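# Flip the grey finned box onto its fins

## Task

Turn the grey finned box upside down at roughly the spot where it already is, so that it ends up resting flat on its fins with its feet pointing upward.

## Robot and tools

Robot: two arms, left_arm and right_arm, each a six-joint arm ending in a two-finger parallel gripper. The scene frame has its origin at table-top height, midway between the two nominal base spots. +z points up, +x points out over the table, and left_arm sits on the +y side. Image sides do not follow the arm names. Calibrated bases in the scene frame: left_arm at (+0.026, +0.257, +0.013) m with quat_wxyz (+1.000, 0, 0, -0.019); right_arm at (+0.001, -0.338, +0.037) m with quat_wxyz (+1.000, 0, 0, +0.016). In both base frames, up is +z.

Frames: every hand pose, velocity, target and wrist-camera pose an arm reports is in that arm's own base frame. Fixed cameras and the table use the scene frame. A gripper's fingers point along its +z axis and separate along its y axis. end_effector_position (metres) is the spot between the finger pads, about 1 cm short of the tips. The orientation is end_effector_quat_wxyz. Reported values can be off by a few centimetres, more at long reach.

Row layout: one flat list of 14 numbers, each in [-1, 1], covering both arms even if only one moves. The order is left_arm dx, dy, dz, rx, ry, rz, opening, then right_arm in the same order. The six pose numbers are an offset, not a pose. They are measured along that arm's base axes from its Hand target as it was when the action or move began. Rotation turns about the Hand target position. 1.0 equals 0.6 m or 180 degrees. rx, ry, rz form one rotation vector. If the translation is longer than 1.0, it may be scaled down along its direction. Opening is absolute: +1 is fully open (0.094 m) and -1 is shut. An arm given all-zero pose numbers is re-sent its current Hand target. Its opening number always counts, and a 0 there means half open, so repeat the present command to leave a gripper alone.

execute_actions(actions, cameras): actions is a list of actions. Each action is a table of at most 15 rows, and each row lasts one control step of 1/30 s. A table shorter than 15 rows keeps its last row for the remaining steps. Every row is counted from the pose at the start of that action, so sending the same offset again moves the arm further. An empty list just returns the state and images. cameras picks images: omitted, null or ["all"] means all; [] means none; an unknown name voids the call. Cameras: cam_head_left, cam_head_right, cam_high, cam_low, cam_left_wrist, cam_right_wrist, each 672x504.

move(target, speed, blend, opening_speed, blocking, cameras): target is one 14-number row or a list of up to 15 rows. All rows are offsets from the same starting Hand targets, not chained. Each gripper follows a straight line and turns the shorter way. Paths do not avoid obstacles or the other arm, take at least 0.5 s and are cut off after 10 s. speed is in m/s, from 0.002 to 4.3, default 0.25, with turning capped at twice that in rad/s. It can be one value or one per target. blend (m) rounds corners between listed targets. opening_speed (per second on the -1..+1 scale, at least 0.2) ramps the fingers. blocking=false returns after about 0.5 s while the move continues. Faster moves lag and stray more and strike harder. Aiming far past a contact presses harder. The result adds a "move:" line giving the ending (done, off_target, moving, held, fault) and limits (limits=paced means a pose was clipped; limits=held means steps were withheld). done means at rest within 10 mm and 2 degrees. Neither done nor off_target tells you about contact.

wait(seconds): 0 to 10 s, with each arm holding its last command. stop(): brakes a running move, and needs room to do so. zoom_image(camera, region): region is [x0, y0, x1, y1] in pixels from the top-left, at most 504 by 504, taken from that camera's latest image. read_manual(section="licences") only returns licence text. finished_scene(scene) ends the scene for good; scene is 1 or 2. The box must stay flipped once the robot lets go.

Reading results: Hand target is the last commanded pose after clipping, and the next offsets start from it. Grippers often settle a centimetre or so short because of friction or weight. Waiting does not close that gap; the next command, even all zeros, asks for it again. grip_measured is the finger opening on the command scale and reads up to about 2.7 mm wide when empty. It follows the command even after the pads touch, so it does not reveal contact. grip_effort_nm is the gripper motor effort (negative means closing) and is not pad force. "Tool commands" lists present gripper commands. Joint velocities showing "within noise" means the arm is still. Joint torques include the arm's own weight; numbers 3 and 4 wrap at ±28 N m.

Cautions: each control step clips commanded orientation to within 40 degrees of the measured one. An arm blocked by an object keeps pushing until you command its target back past the gripper. Keep paths away from an arm's own base, and watch wrists near the first joint axis, since either can flip the shoulder posture. A hard hit or squeeze between the arms, including one gripper closing on the other's fingers, can fail the scene. The clearance check does not stop the two grippers meeting. Never drop the box or leave it off the table; either fails the task. Avoid slams, hard pushes and releasing it while it moves. The box may get a brief random nudge. Motors heat up when holding loads, reaching far or pushing against something. MOTOR HOT appears at 85 °C. At 100 °C the arm goes limp for 30 to 60 s or more (OVER-TEMPERATURE FAULT). Thinking time runs the simulation too.

Each tool is called in YAML: its name, and indented under it one key for each argument.

## Session

execute_actions:
  actions: []

Scene clock: 0.00 s.
left_arm: end_effector_position=(+0.5662, -0.1283, +0.2532) grip_measured=+1.000 grip_effort_nm=n/a end_effector_quat_wxyz=(+0.190, -0.223, +0.955, +0.036) | right_arm: end_effector_position=(+0.4375, +0.0835, +0.2914) grip_measured=+1.000 grip_effort_nm=n/a end_effector_quat_wxyz=(+0.162, -0.288, +0.887, +0.322)
Joint positions: left_arm=[-0.296 1.668 1.62 -1.222 -0.251 -0.715 0.094] | right_arm=[-0.072 1.426 1.367 -1.439 -0.734 -0.671 0.094]
Joint velocities: within noise
Joint torques (N m): no reading
Heat: left arm: hottest elbow 33 °C; right arm: hottest waist 32 °C.
Hand target: left_arm +0.5722, -0.1301, +0.2596; +0.198, -0.224, +0.954, +0.032 | right_arm +0.4432, +0.0831, +0.3022; +0.174, -0.292, +0.885, +0.317
Tool commands: left_gripper/opening=+1.0 right_gripper/opening=+1.0

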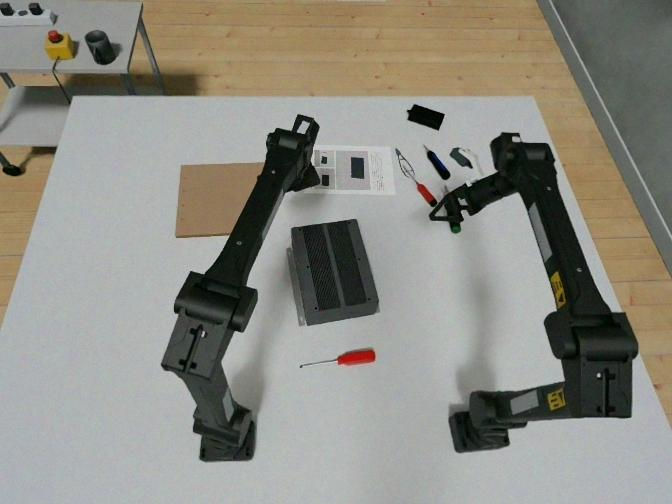

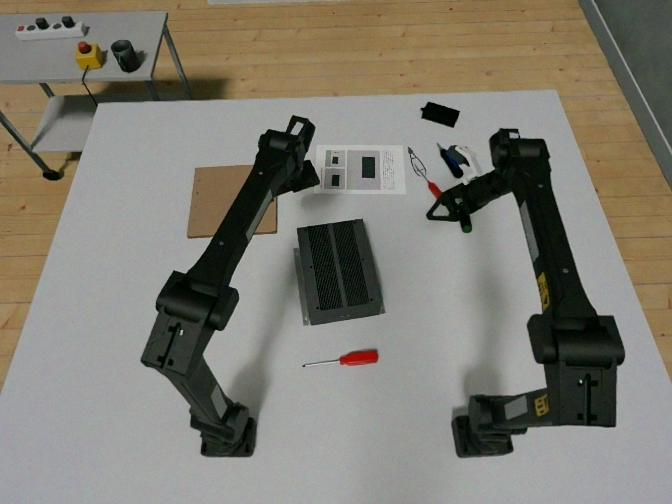

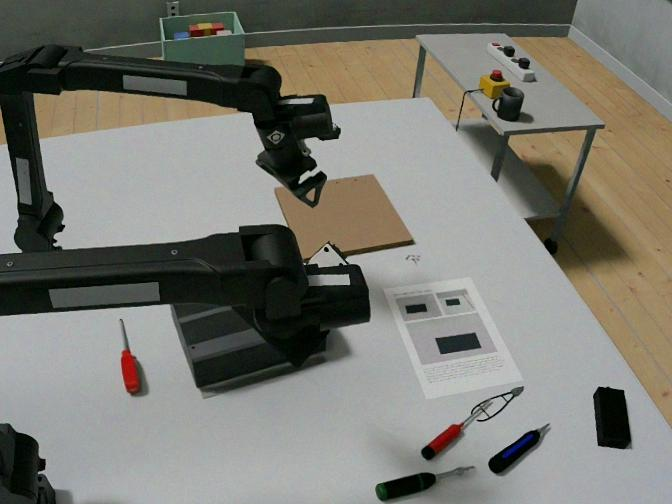

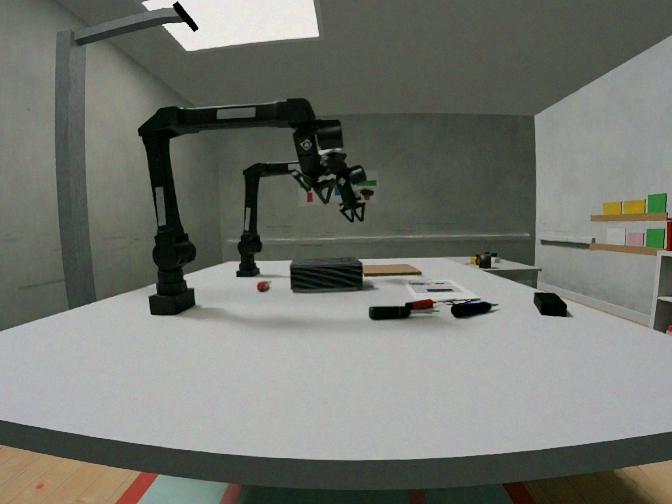

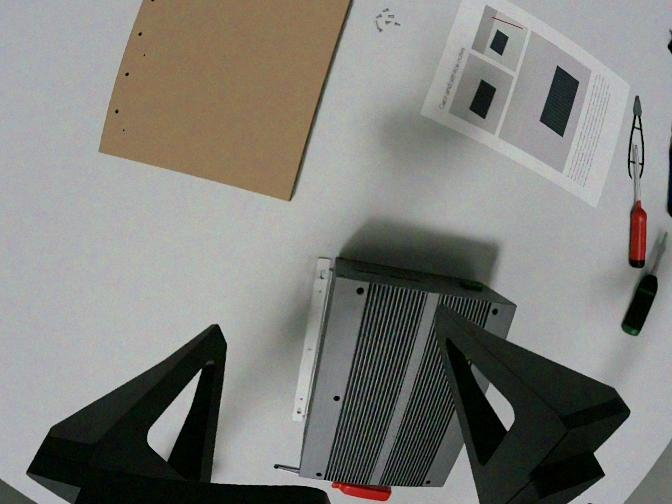

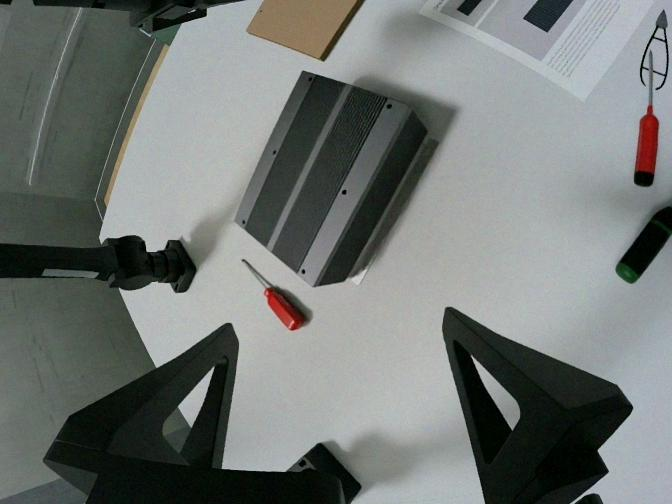

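zoom_image:
  camera: "cam_left_wrist"
  region: [270, 230, 530, 500]

zoom_image:
  camera: "cam_right_wrist"
  region: [220, 60, 460, 300]

zoom_image:
  camera: "cam_low"
  region: [250, 240, 410, 310]

zoom_image:
  camera: "cam_head_left"
  region: [260, 200, 400, 340]

zoom_image:
  camera: "cam_high"
  region: [160, 280, 360, 410]

Scaled by 1.867 from the camera's 672x504 image, which has a finer 960x720 frame.

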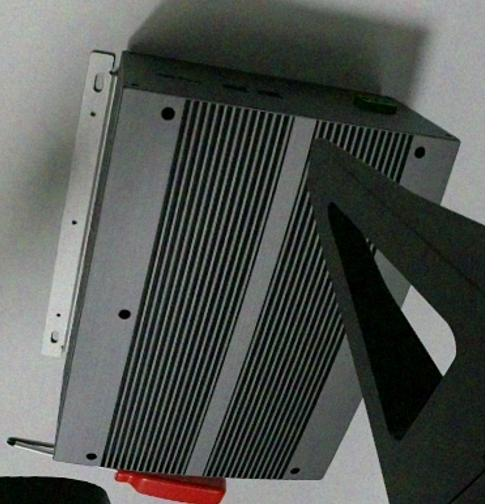

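Scaled by 2.100 from the camera's 672x504 image, which has a finer 960x720 frame.

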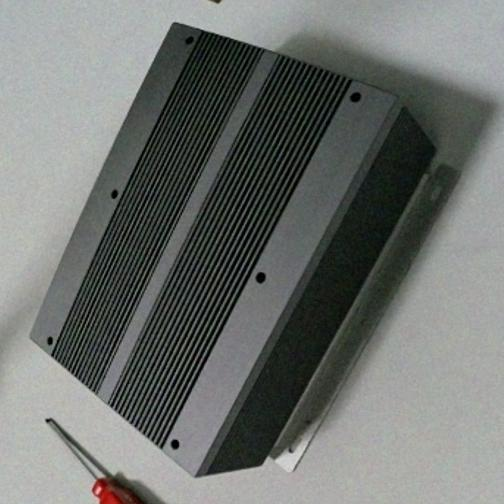

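Scaled by 3.150.

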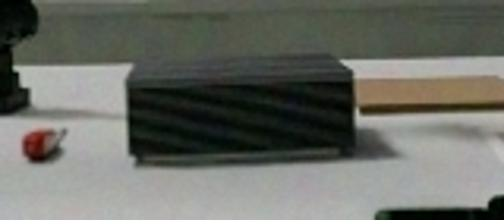

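Scaled by 3.600.

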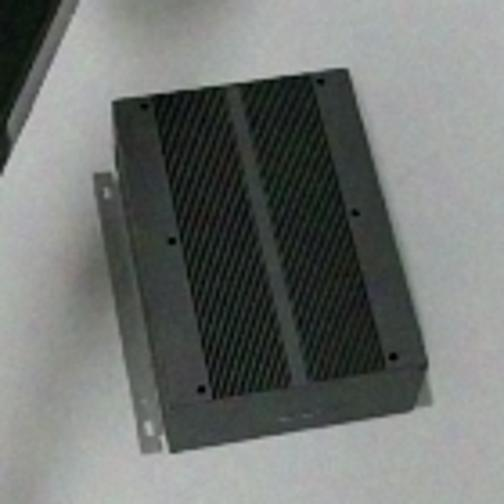

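Scaled by 2.520.

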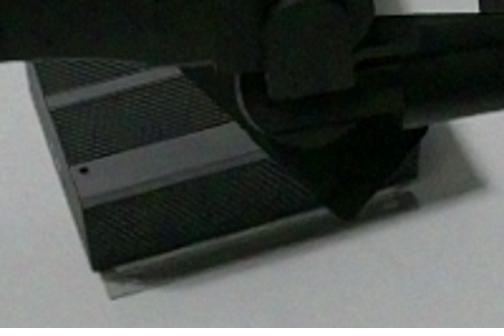

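move:
  target: [-0.33,0.2,-0.2,-0.394,-0.012,-0.157,1,0,0,0,0,0,0,1]

Scene clock: 98.67 s.
left_arm: end_effector_position=(+0.3643, -0.0169, +0.1399) grip_measured=+1.000 grip_effort_nm=0.017 end_effector_quat_wxyz=(+0.048, -0.074, +0.815, -0.573) | right_arm: end_effector_position=(+0.4375, +0.0835, +0.2914) grip_measured=+1.000 grip_effort_nm=-0.012 end_effector_quat_wxyz=(+0.162, -0.288, +0.887, +0.322)
Joint positions: left_arm=[0.401 1.626 0.933 -1.437 1.159 0.592 0.094] | right_arm=[-0.072 1.426 1.367 -1.439 -0.734 -0.671 0.094]
Joint velocities: within noise
Joint torques (N m): left_arm=[-0.21 -7.88 8.58 -0.69 0.5 0.06] | right_arm=[-0.79 -10.34 9.69 0.58 -0.55 -0.08]
Heat: left arm: hottest elbow 44 °C; right arm: hottest elbow 39 °C.
Hand target: left_arm +0.3742, -0.0101, +0.1396; +0.051, -0.071, +0.816, -0.572 | right_arm +0.4432, +0.0831, +0.3022; +0.174, -0.292, +0.885, +0.317
Off the commanded pose: left_arm 0.012 m, 0 deg | right_arm 0.012 m, 2 deg.
move: off_target (left_arm, right_arm)

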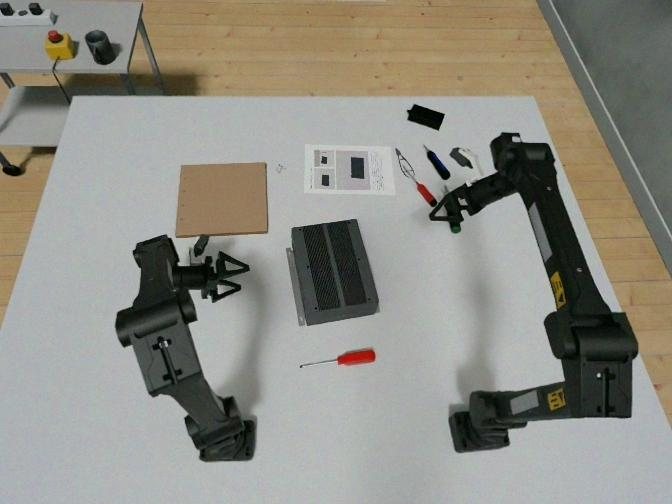

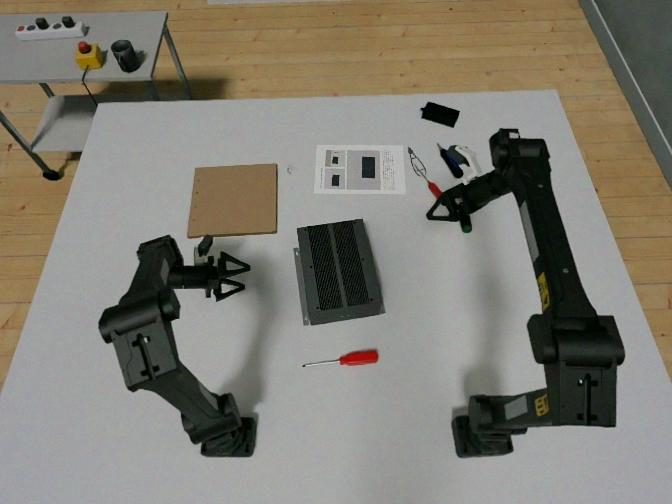

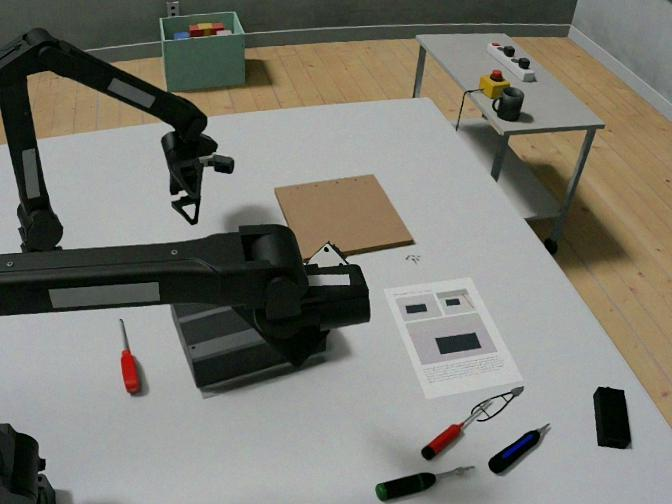

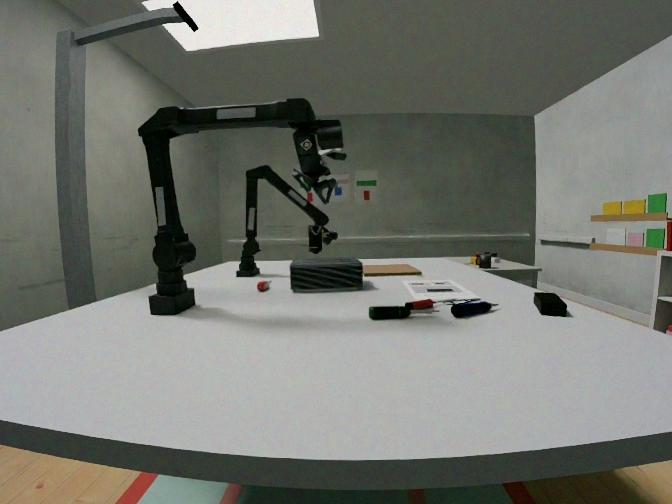

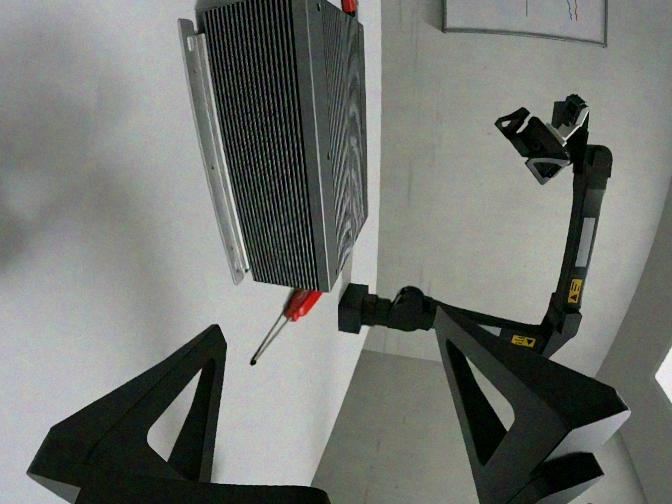

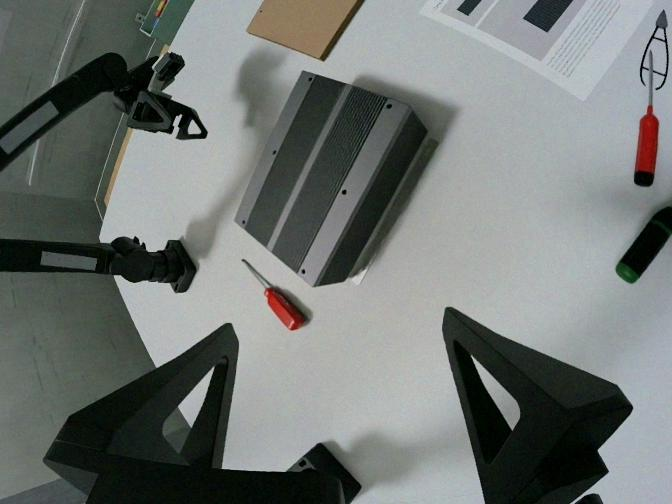

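zoom_image:
  camera: "cam_left_wrist"
  region: [160, 0, 370, 300]

Scaled by 1.680 from the camera's 672x504 image, which has a finer 960x720 frame.

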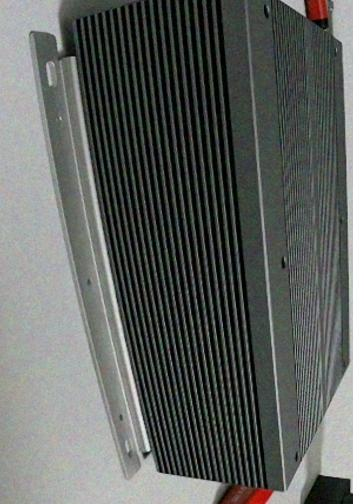

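move:
  target:
    - [0,0,0,0,0,0,1,-0.388,0.2,-0.05,-0.17,-0.2,0.077,1]
    - [0,0,0,0,0,0,1,-0.388,0.448,-0.3,-0.349,-0.413,0.154,1]

Scene clock: 226.90 s.
left_arm: end_effector_position=(+0.3643, -0.0170, +0.1400) grip_measured=+1.000 grip_effort_nm=0.017 end_effector_quat_wxyz=(+0.048, -0.073, +0.815, -0.573) | right_arm: end_effector_position=(+0.2136, +0.3474, +0.1218) grip_measured=+1.000 grip_effort_nm=-0.012 end_effector_quat_wxyz=(-0.401, +0.634, -0.558, +0.354)
Joint positions: left_arm=[0.401 1.626 0.933 -1.437 1.159 0.593 0.094] | right_arm=[1.393 1.367 0.628 -0.27 1.041 -0.632 0.094]
Joint velocities: within noise
Joint torques (N m): left_arm=[-0.15 -7.82 8.54 -0.64 0.5 0.03] | right_arm=[0.44 -6.77 6.48 2.07 0.61 -0.03]
Heat: left arm: hottest elbow 40 °C; right arm: hottest elbow 41 °C.
Hand target: left_arm +0.3742, -0.0102, +0.1396; +0.051, -0.071, +0.816, -0.572 | right_arm +0.2103, +0.3519, +0.1222; -0.406, +0.636, -0.553, +0.353
Off the commanded pose: left_arm 0.012 m, 0 deg | right_arm 0.005 m, 1 deg.
move: off_target (left_arm)

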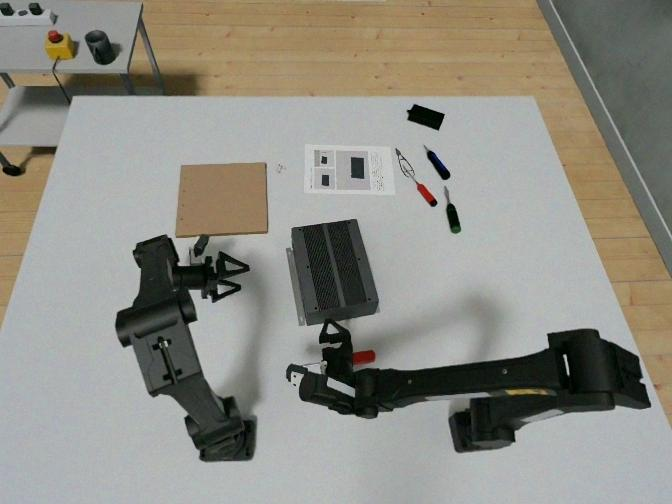

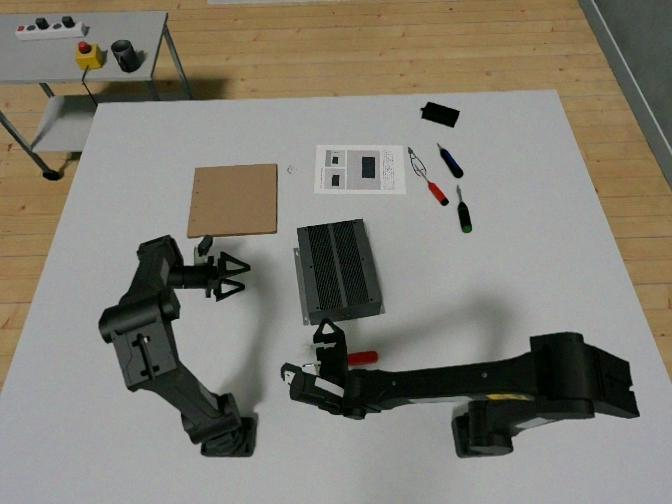

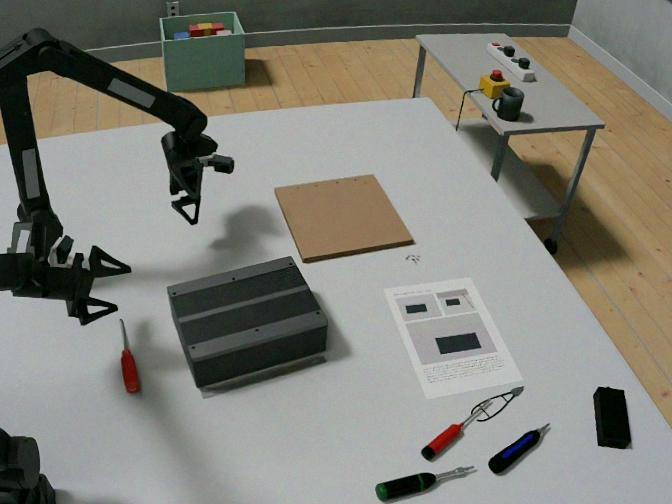

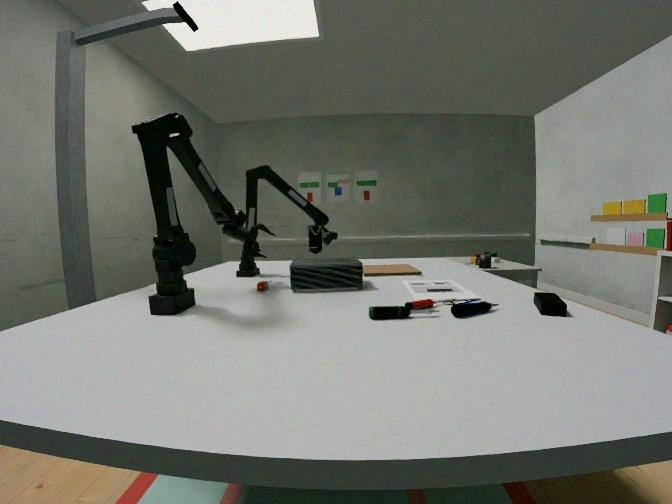

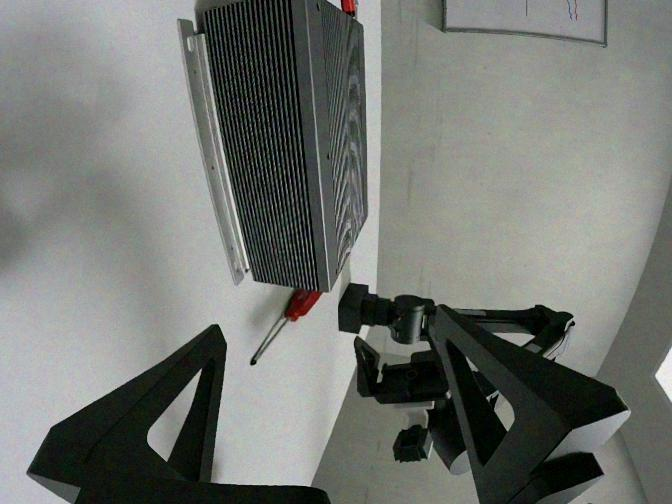

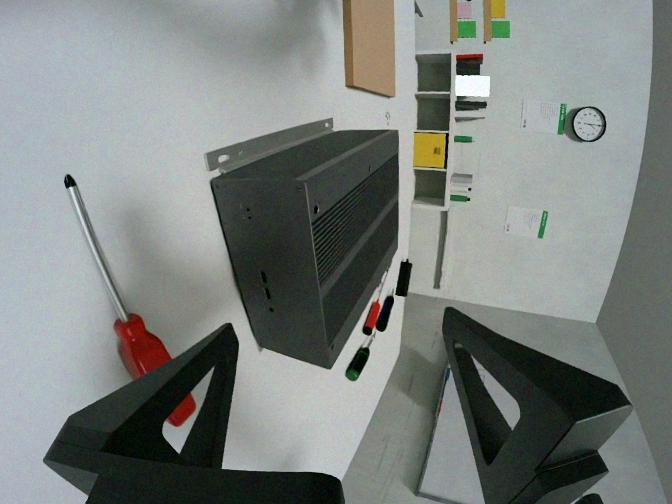

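zoom_image:
  camera: "cam_right_wrist"
  region: [190, 110, 410, 390]

zoom_image:
  camera: "cam_high"
  region: [160, 250, 340, 400]

Scaled by 1.800 from the camera's 672x504 image, which has a finer 960x720 frame.

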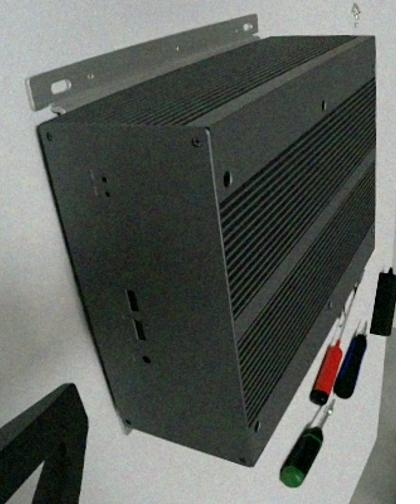

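Scaled by 2.800.

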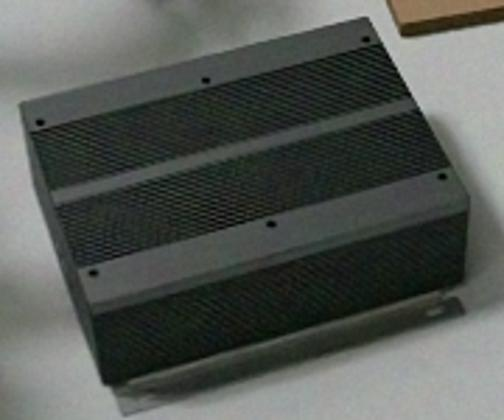

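move:
  target: [0.058,-0.14,-0.147,0,0,0,-1,0.09,0.013,-0.13,-0.008,0.055,0,-1]

Scene clock: 285.97 s.
left_arm: end_effector_position=(+0.4092, -0.0912, +0.0472) grip_measured=-0.989 grip_effort_nm=-0.598 end_effector_quat_wxyz=(+0.048, -0.075, +0.814, -0.574) | right_arm: end_effector_position=(+0.2560, +0.3515, +0.0393) grip_measured=-0.986 grip_effort_nm=-0.769 end_effector_quat_wxyz=(-0.340, +0.676, -0.578, +0.306)
Joint positions: left_arm=[0.178 1.77 0.827 -0.636 1.227 0 0.001] | right_arm=[1.233 1.565 0.628 -0.07 0.812 -0.741 0.001]
Joint velocities: within noise
Joint torques (N m): left_arm=[-1.44 -12.45 4.79 1.1 0.61 -0.25] | right_arm=[-1.73 -8.35 6.8 2.06 0.23 -0.02]
Heat: left arm: hottest elbow 40 °C; right arm: hottest elbow 39 °C.
Hand target: left_arm +0.4090, -0.0941, +0.0514; +0.051, -0.072, +0.816, -0.572 | right_arm +0.2643, +0.3598, +0.0442; -0.349, +0.669, -0.582, +0.303
Off the commanded pose: left_arm 0.005 m, 1 deg | right_arm 0.013 m, 1 deg.
move: off_target (right_arm)

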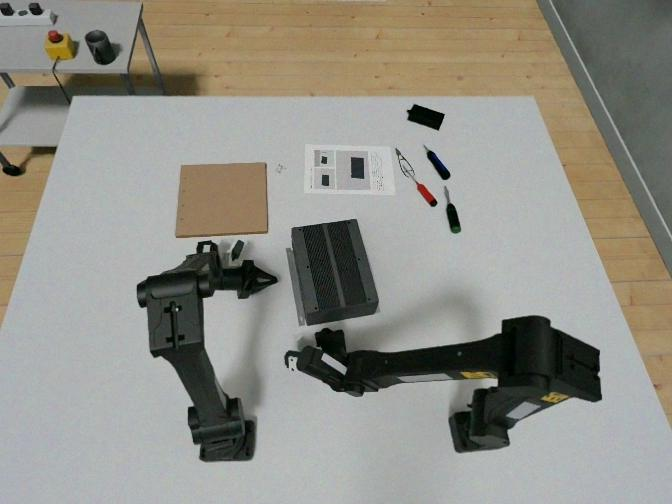

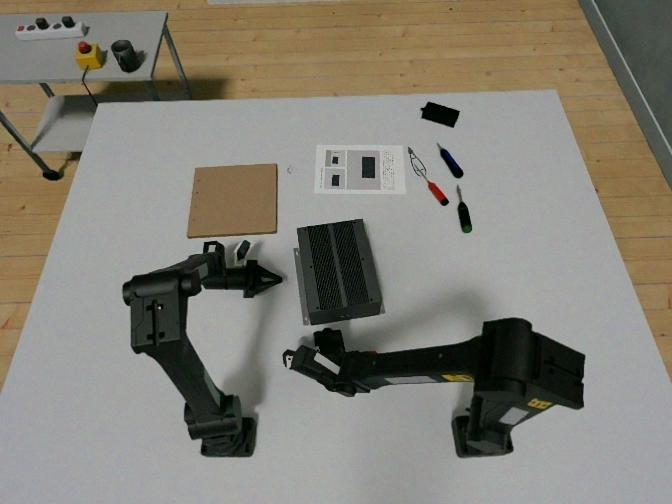

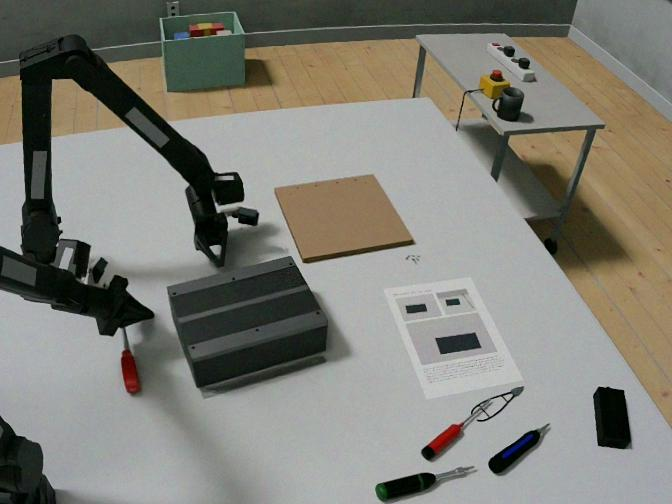

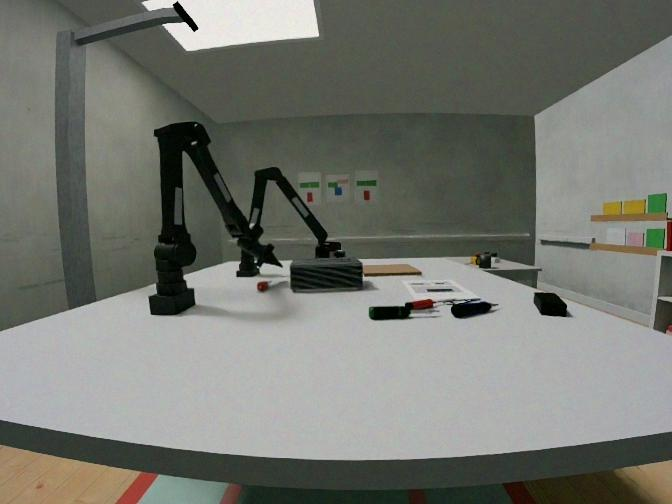

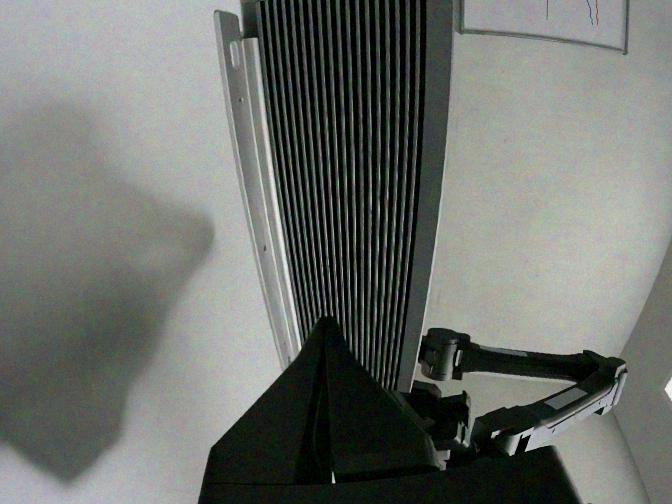

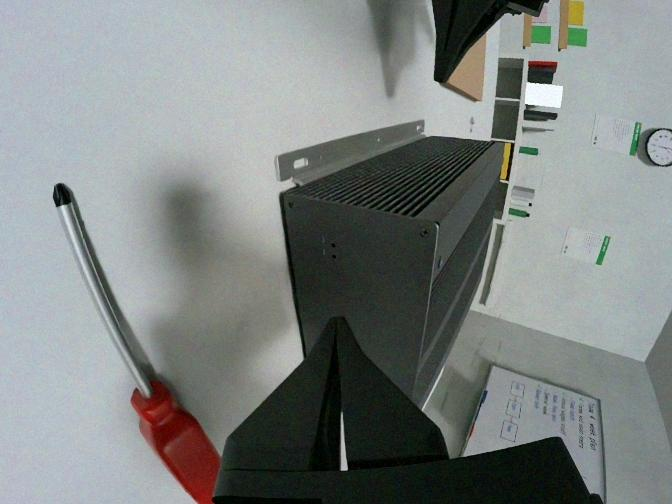

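move:
  target: [0.014,-0.095,0.012,0,0,0,-1,0,0,0,0,0,0,-1]
  speed: 0.06
  cameras: ["cam_left_wrist","cam_right_wrist","cam_head_left"]

Scene clock: 293.90 s.
left_arm: end_effector_position=(+0.4175, -0.1481, +0.0528) grip_measured=-0.989 grip_effort_nm=-0.598 end_effector_quat_wxyz=(+0.046, -0.076, +0.816, -0.572) | right_arm: end_effector_position=(+0.2560, +0.3515, +0.0393) grip_measured=-0.986 grip_effort_nm=-0.764 end_effector_quat_wxyz=(-0.340, +0.676, -0.578, +0.306)
Joint positions: left_arm=[0.029 1.722 0.755 -0.231 1.195 -0.411 0.001] | right_arm=[1.233 1.565 0.628 -0.07 0.812 -0.741 0.001]
Joint velocities: within noise
Joint torques (N m): left_arm=[-1.44 -12.16 5.14 1.84 0.53 -0.26] | right_arm=[-1.79 -8.35 6.95 1.87 0.22 -0.04]
Heat: left arm: hottest elbow 39 °C; right arm: hottest elbow 39 °C.
Hand target: left_arm +0.4174, -0.1512, +0.0586; +0.051, -0.071, +0.816, -0.572 | right_arm +0.2644, +0.3597, +0.0442; -0.348, +0.669, -0.582, +0.303
Off the commanded pose: left_arm 0.007 m, 1 deg | right_arm 0.013 m, 1 deg.
move: off_target (right_arm)
Images, in order (width x height): cam_head_left 672x504, cam_left_wrist 672x504, cam_right_wrist 672x504.

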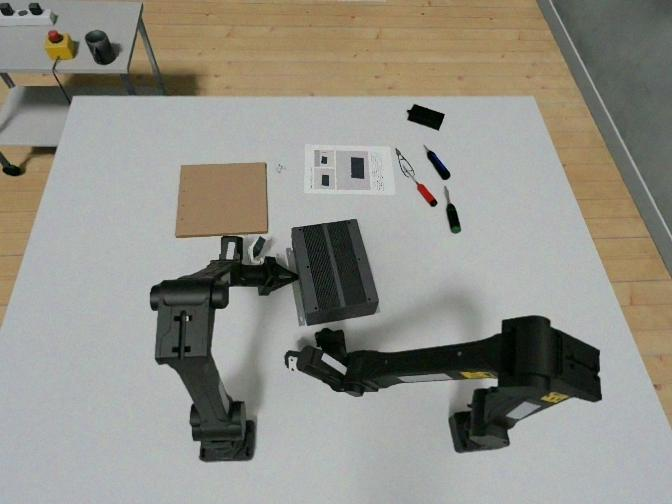

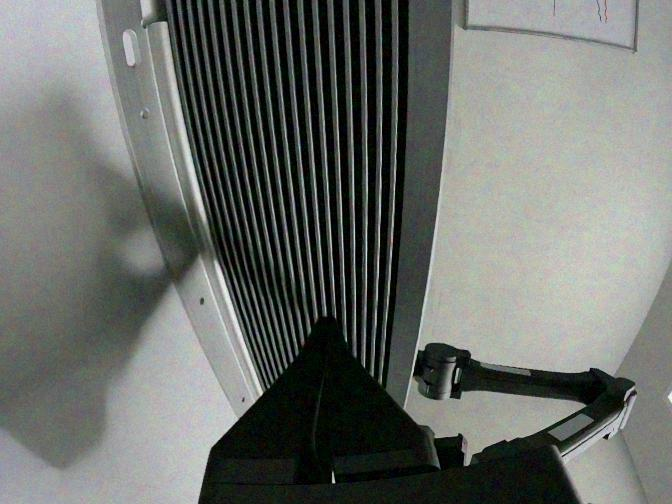

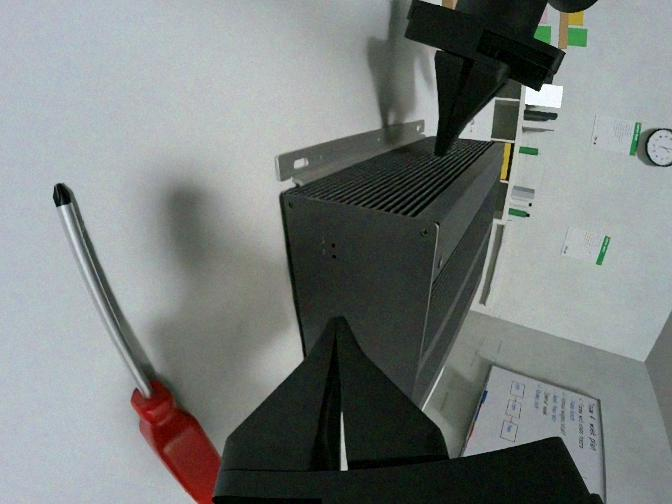

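move:
  target:
    - [0.006,-0.04,0.01,0,0,0,-1,0,0,0,0,0,0,-1]
    - [0.012,-0.085,0.06,0,0,0,-1,0,0,0,0,0,0,-1]
  speed: 0.05
  cameras: ["cam_left_wrist","cam_right_wrist","cam_head_left"]

Scene clock: 300.83 s.
left_arm: end_effector_position=(+0.4213, -0.1630, +0.0571) grip_measured=-0.989 grip_effort_nm=-0.593 end_effector_quat_wxyz=(+0.040, -0.133, +0.825, -0.548) | right_arm: end_effector_position=(+0.2560, +0.3515, +0.0393) grip_measured=-0.986 grip_effort_nm=-0.769 end_effector_quat_wxyz=(-0.340, +0.676, -0.578, +0.306)
Joint positions: left_arm=[-0.024 1.669 0.715 -0.086 1.092 -0.671 0.001] | right_arm=[1.233 1.565 0.628 -0.07 0.812 -0.741 0.001]
Joint velocities: within noise
Joint torques (N m): left_arm=[-7.59 -14.33 7.68 2.89 2.23 -0.31] | right_arm=[-1.79 -8.76 6.84 1.89 0.3 -0.06]
Heat: left arm: hottest elbow 39 °C; right arm: hottest elbow 39 °C.
Hand target: left_arm +0.4245, -0.2022, +0.0945; +0.051, -0.071, +0.816, -0.572 | right_arm +0.2644, +0.3597, +0.0442; -0.348, +0.669, -0.582, +0.303
Off the commanded pose: left_arm 0.054 m, 8 deg | right_arm 0.013 m, 1 deg.
move: off_target (left_arm, right_arm)
Images, in order (width x height): cam_head_left 672x504, cam_left_wrist 672x504, cam_right_wrist 672x504.

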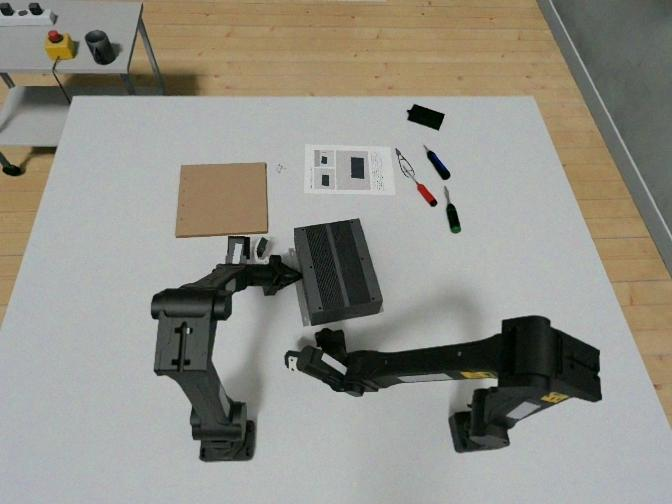

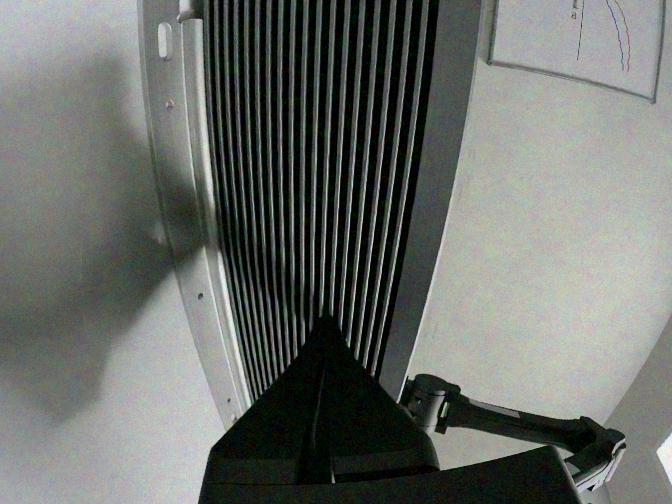

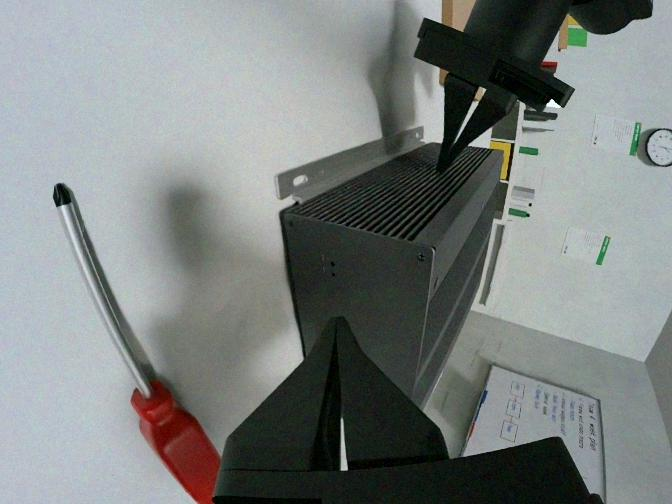

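move:
  target:
    - [0.006,-0.03,0.08,0,0,0,-1,0,0,0,0,0,0,-1]
    - [0.01,-0.06,0.13,0,0,0,-1,0,0,0,0,0,0,-1]
  speed: 0.06
  cameras: ["cam_left_wrist","cam_right_wrist","cam_low","cam_high"]

Scene clock: 308.50 s.
left_arm: end_effector_position=(+0.4199, -0.2321, +0.1532) grip_measured=-0.989 grip_effort_nm=-0.589 end_effector_quat_wxyz=(+0.040, -0.080, +0.818, -0.568) | right_arm: end_effector_position=(+0.2560, +0.3515, +0.0393) grip_measured=-0.986 grip_effort_nm=-0.764 end_effector_quat_wxyz=(-0.340, +0.676, -0.578, +0.306)
Joint positions: left_arm=[-0.184 1.485 0.787 -0.131 1.073 -0.834 0.001] | right_arm=[1.233 1.565 0.628 -0.07 0.812 -0.741 0.001]
Joint velocities: within noise
Joint torques (N m): left_arm=[-1.61 -10.58 10.45 1.22 0.37 -0.2] | right_arm=[-2.67 -8.12 6.97 1.91 0.23 -0.02]
Heat: left arm: hottest elbow 39 °C; right arm: hottest elbow 39 °C.
Hand target: left_arm +0.4305, -0.2383, +0.1725; +0.051, -0.071, +0.816, -0.572 | right_arm +0.2644, +0.3597, +0.0442; -0.348, +0.669, -0.582, +0.303
Off the commanded pose: left_arm 0.023 m, 2 deg | right_arm 0.013 m, 1 deg.
move: off_target (left_arm, right_arm)
Images, in order (width x height): cam_high 672x504, cam_low 672x504, cam_left_wrist 672x504, cam_right_wrist 672x504.

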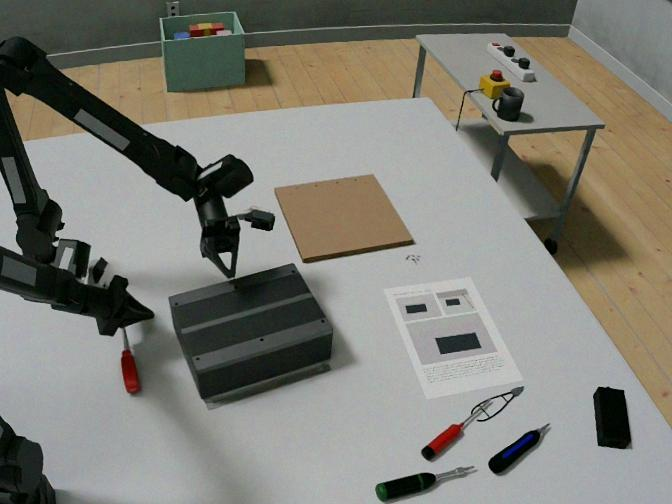

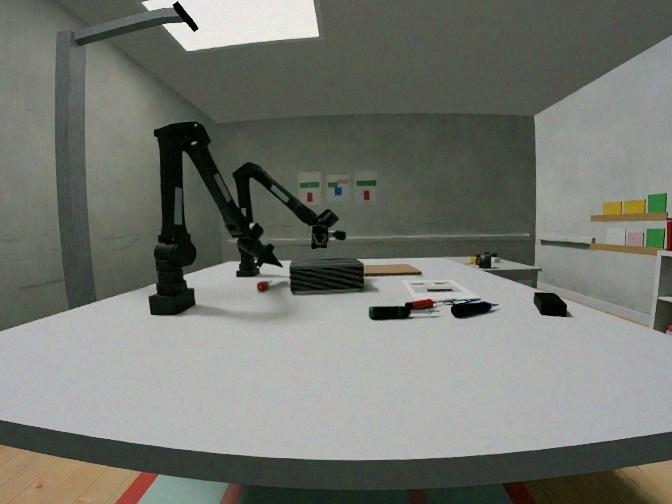

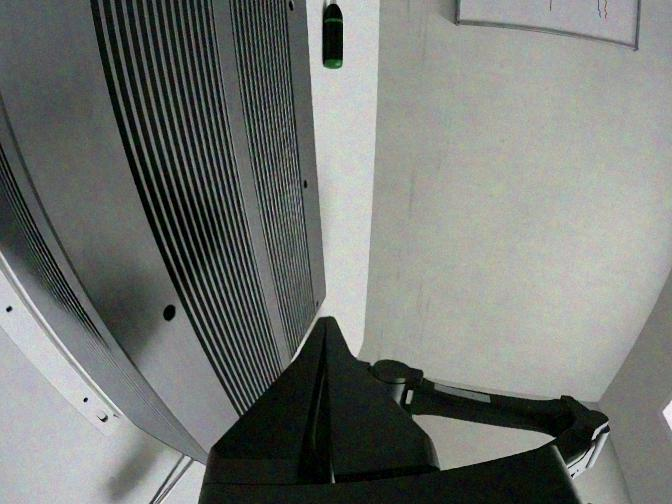

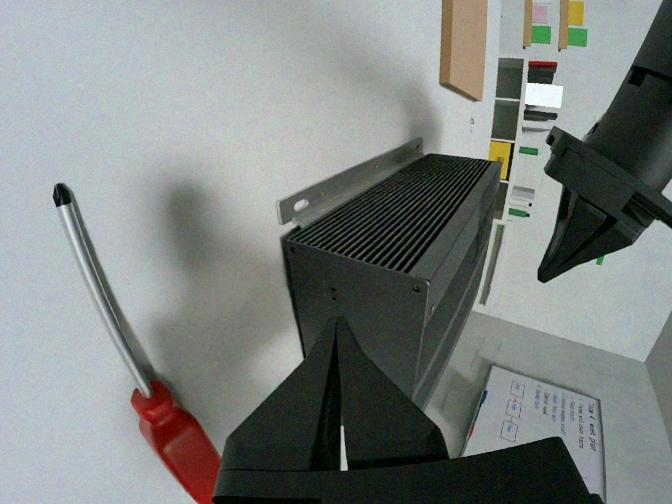

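zoom_image:
  camera: "cam_right_wrist"
  region: [260, 180, 360, 380]

zoom_image:
  camera: "cam_left_wrist"
  region: [0, 240, 240, 500]

Scaled by 2.520 from the camera's 672x504 image, which has a finer 960x720 frame.

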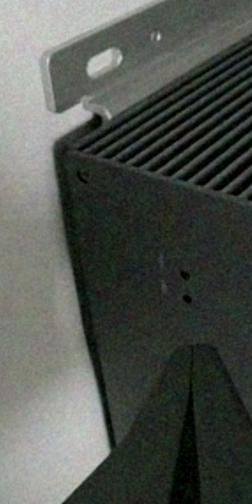

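Scaled by 1.938 from the camera's 672x504 image, which has a finer 960x720 frame.

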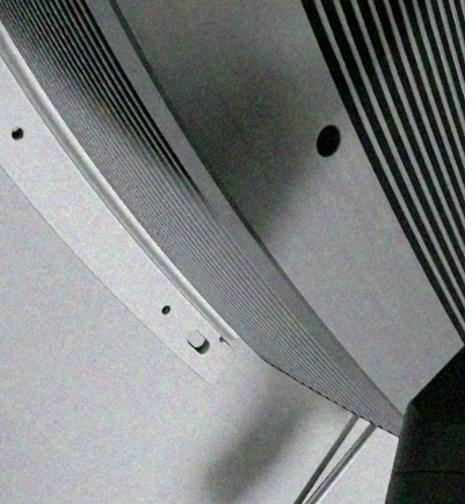

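move:
  target:
    - [0.02,0.1,0.05,0,0,0,-1,0,0,0.02,0.012,-0.083,0,1]
    - [0.02,0.2,0.05,0,0,0,-1,0.03,0.017,-0.03,0.012,-0.083,0,1]
  speed: 0.12
  cameras: ["cam_right_wrist","cam_low","cam_head_left","cam_left_wrist"]

Scene clock: 355.30 s.
left_arm: end_effector_position=(+0.4280, -0.1218, +0.1975) grip_measured=-0.989 grip_effort_nm=-0.584 end_effector_quat_wxyz=(+0.043, -0.077, +0.816, -0.571) | right_arm: end_effector_position=(+0.2733, +0.3625, +0.0231) grip_measured=+0.998 grip_effort_nm=0.071 end_effector_quat_wxyz=(-0.427, +0.626, -0.532, +0.377)
Joint positions: left_arm=[0.094 1.476 0.97 -0.862 1.213 -0.235 0.001] | right_arm=[1.249 1.775 0.569 0.511 0.993 -0.979 0.094]
Joint velocities: within noise
Joint torques (N m): left_arm=[-0.21 -7.94 11.03 0.58 0.8 0.03] | right_arm=[-1.85 -8.82 5.53 2.28 0.22 -0.04]
Heat: left arm: hottest elbow 42 °C; right arm: hottest elbow 38 °C.
Hand target: left_arm +0.4426, -0.1183, +0.2026; +0.051, -0.071, +0.816, -0.572 | right_arm +0.2823, +0.3699, +0.0261; -0.434, +0.618, -0.537, +0.377
Off the commanded pose: left_arm 0.016 m, 1 deg | right_arm 0.012 m, 1 deg.
move: off_target (left_arm, right_arm)
Images, in order (width x height): cam_head_left 672x504, cam_low 672x504, cam_left_wrist 672x504, cam_right_wrist 672x504.

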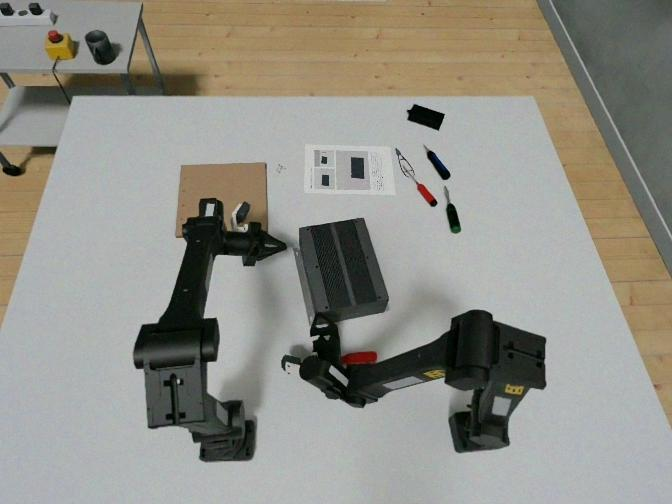

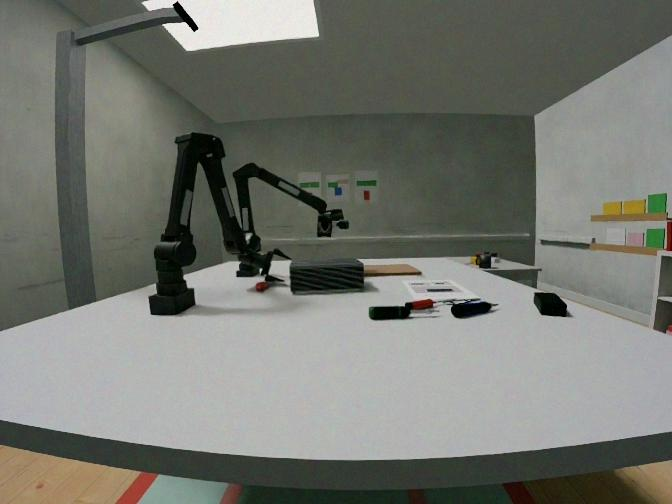

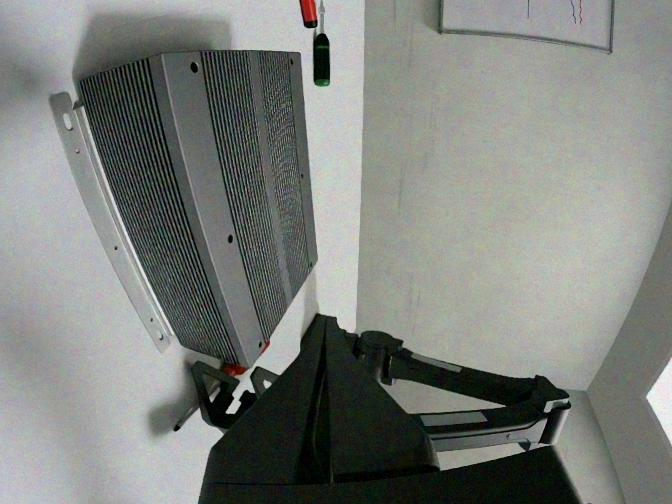

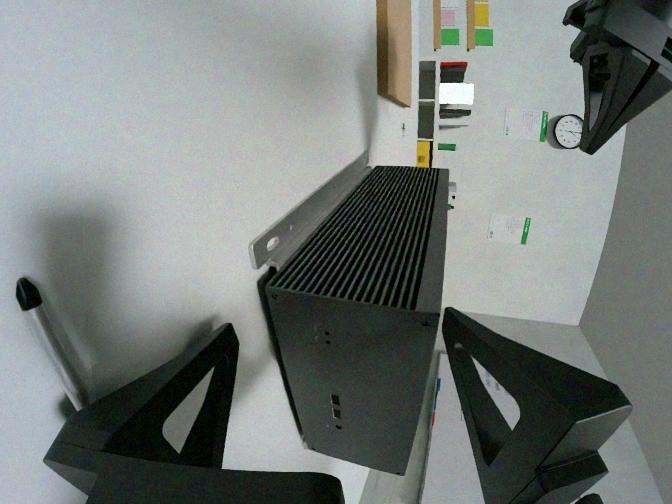

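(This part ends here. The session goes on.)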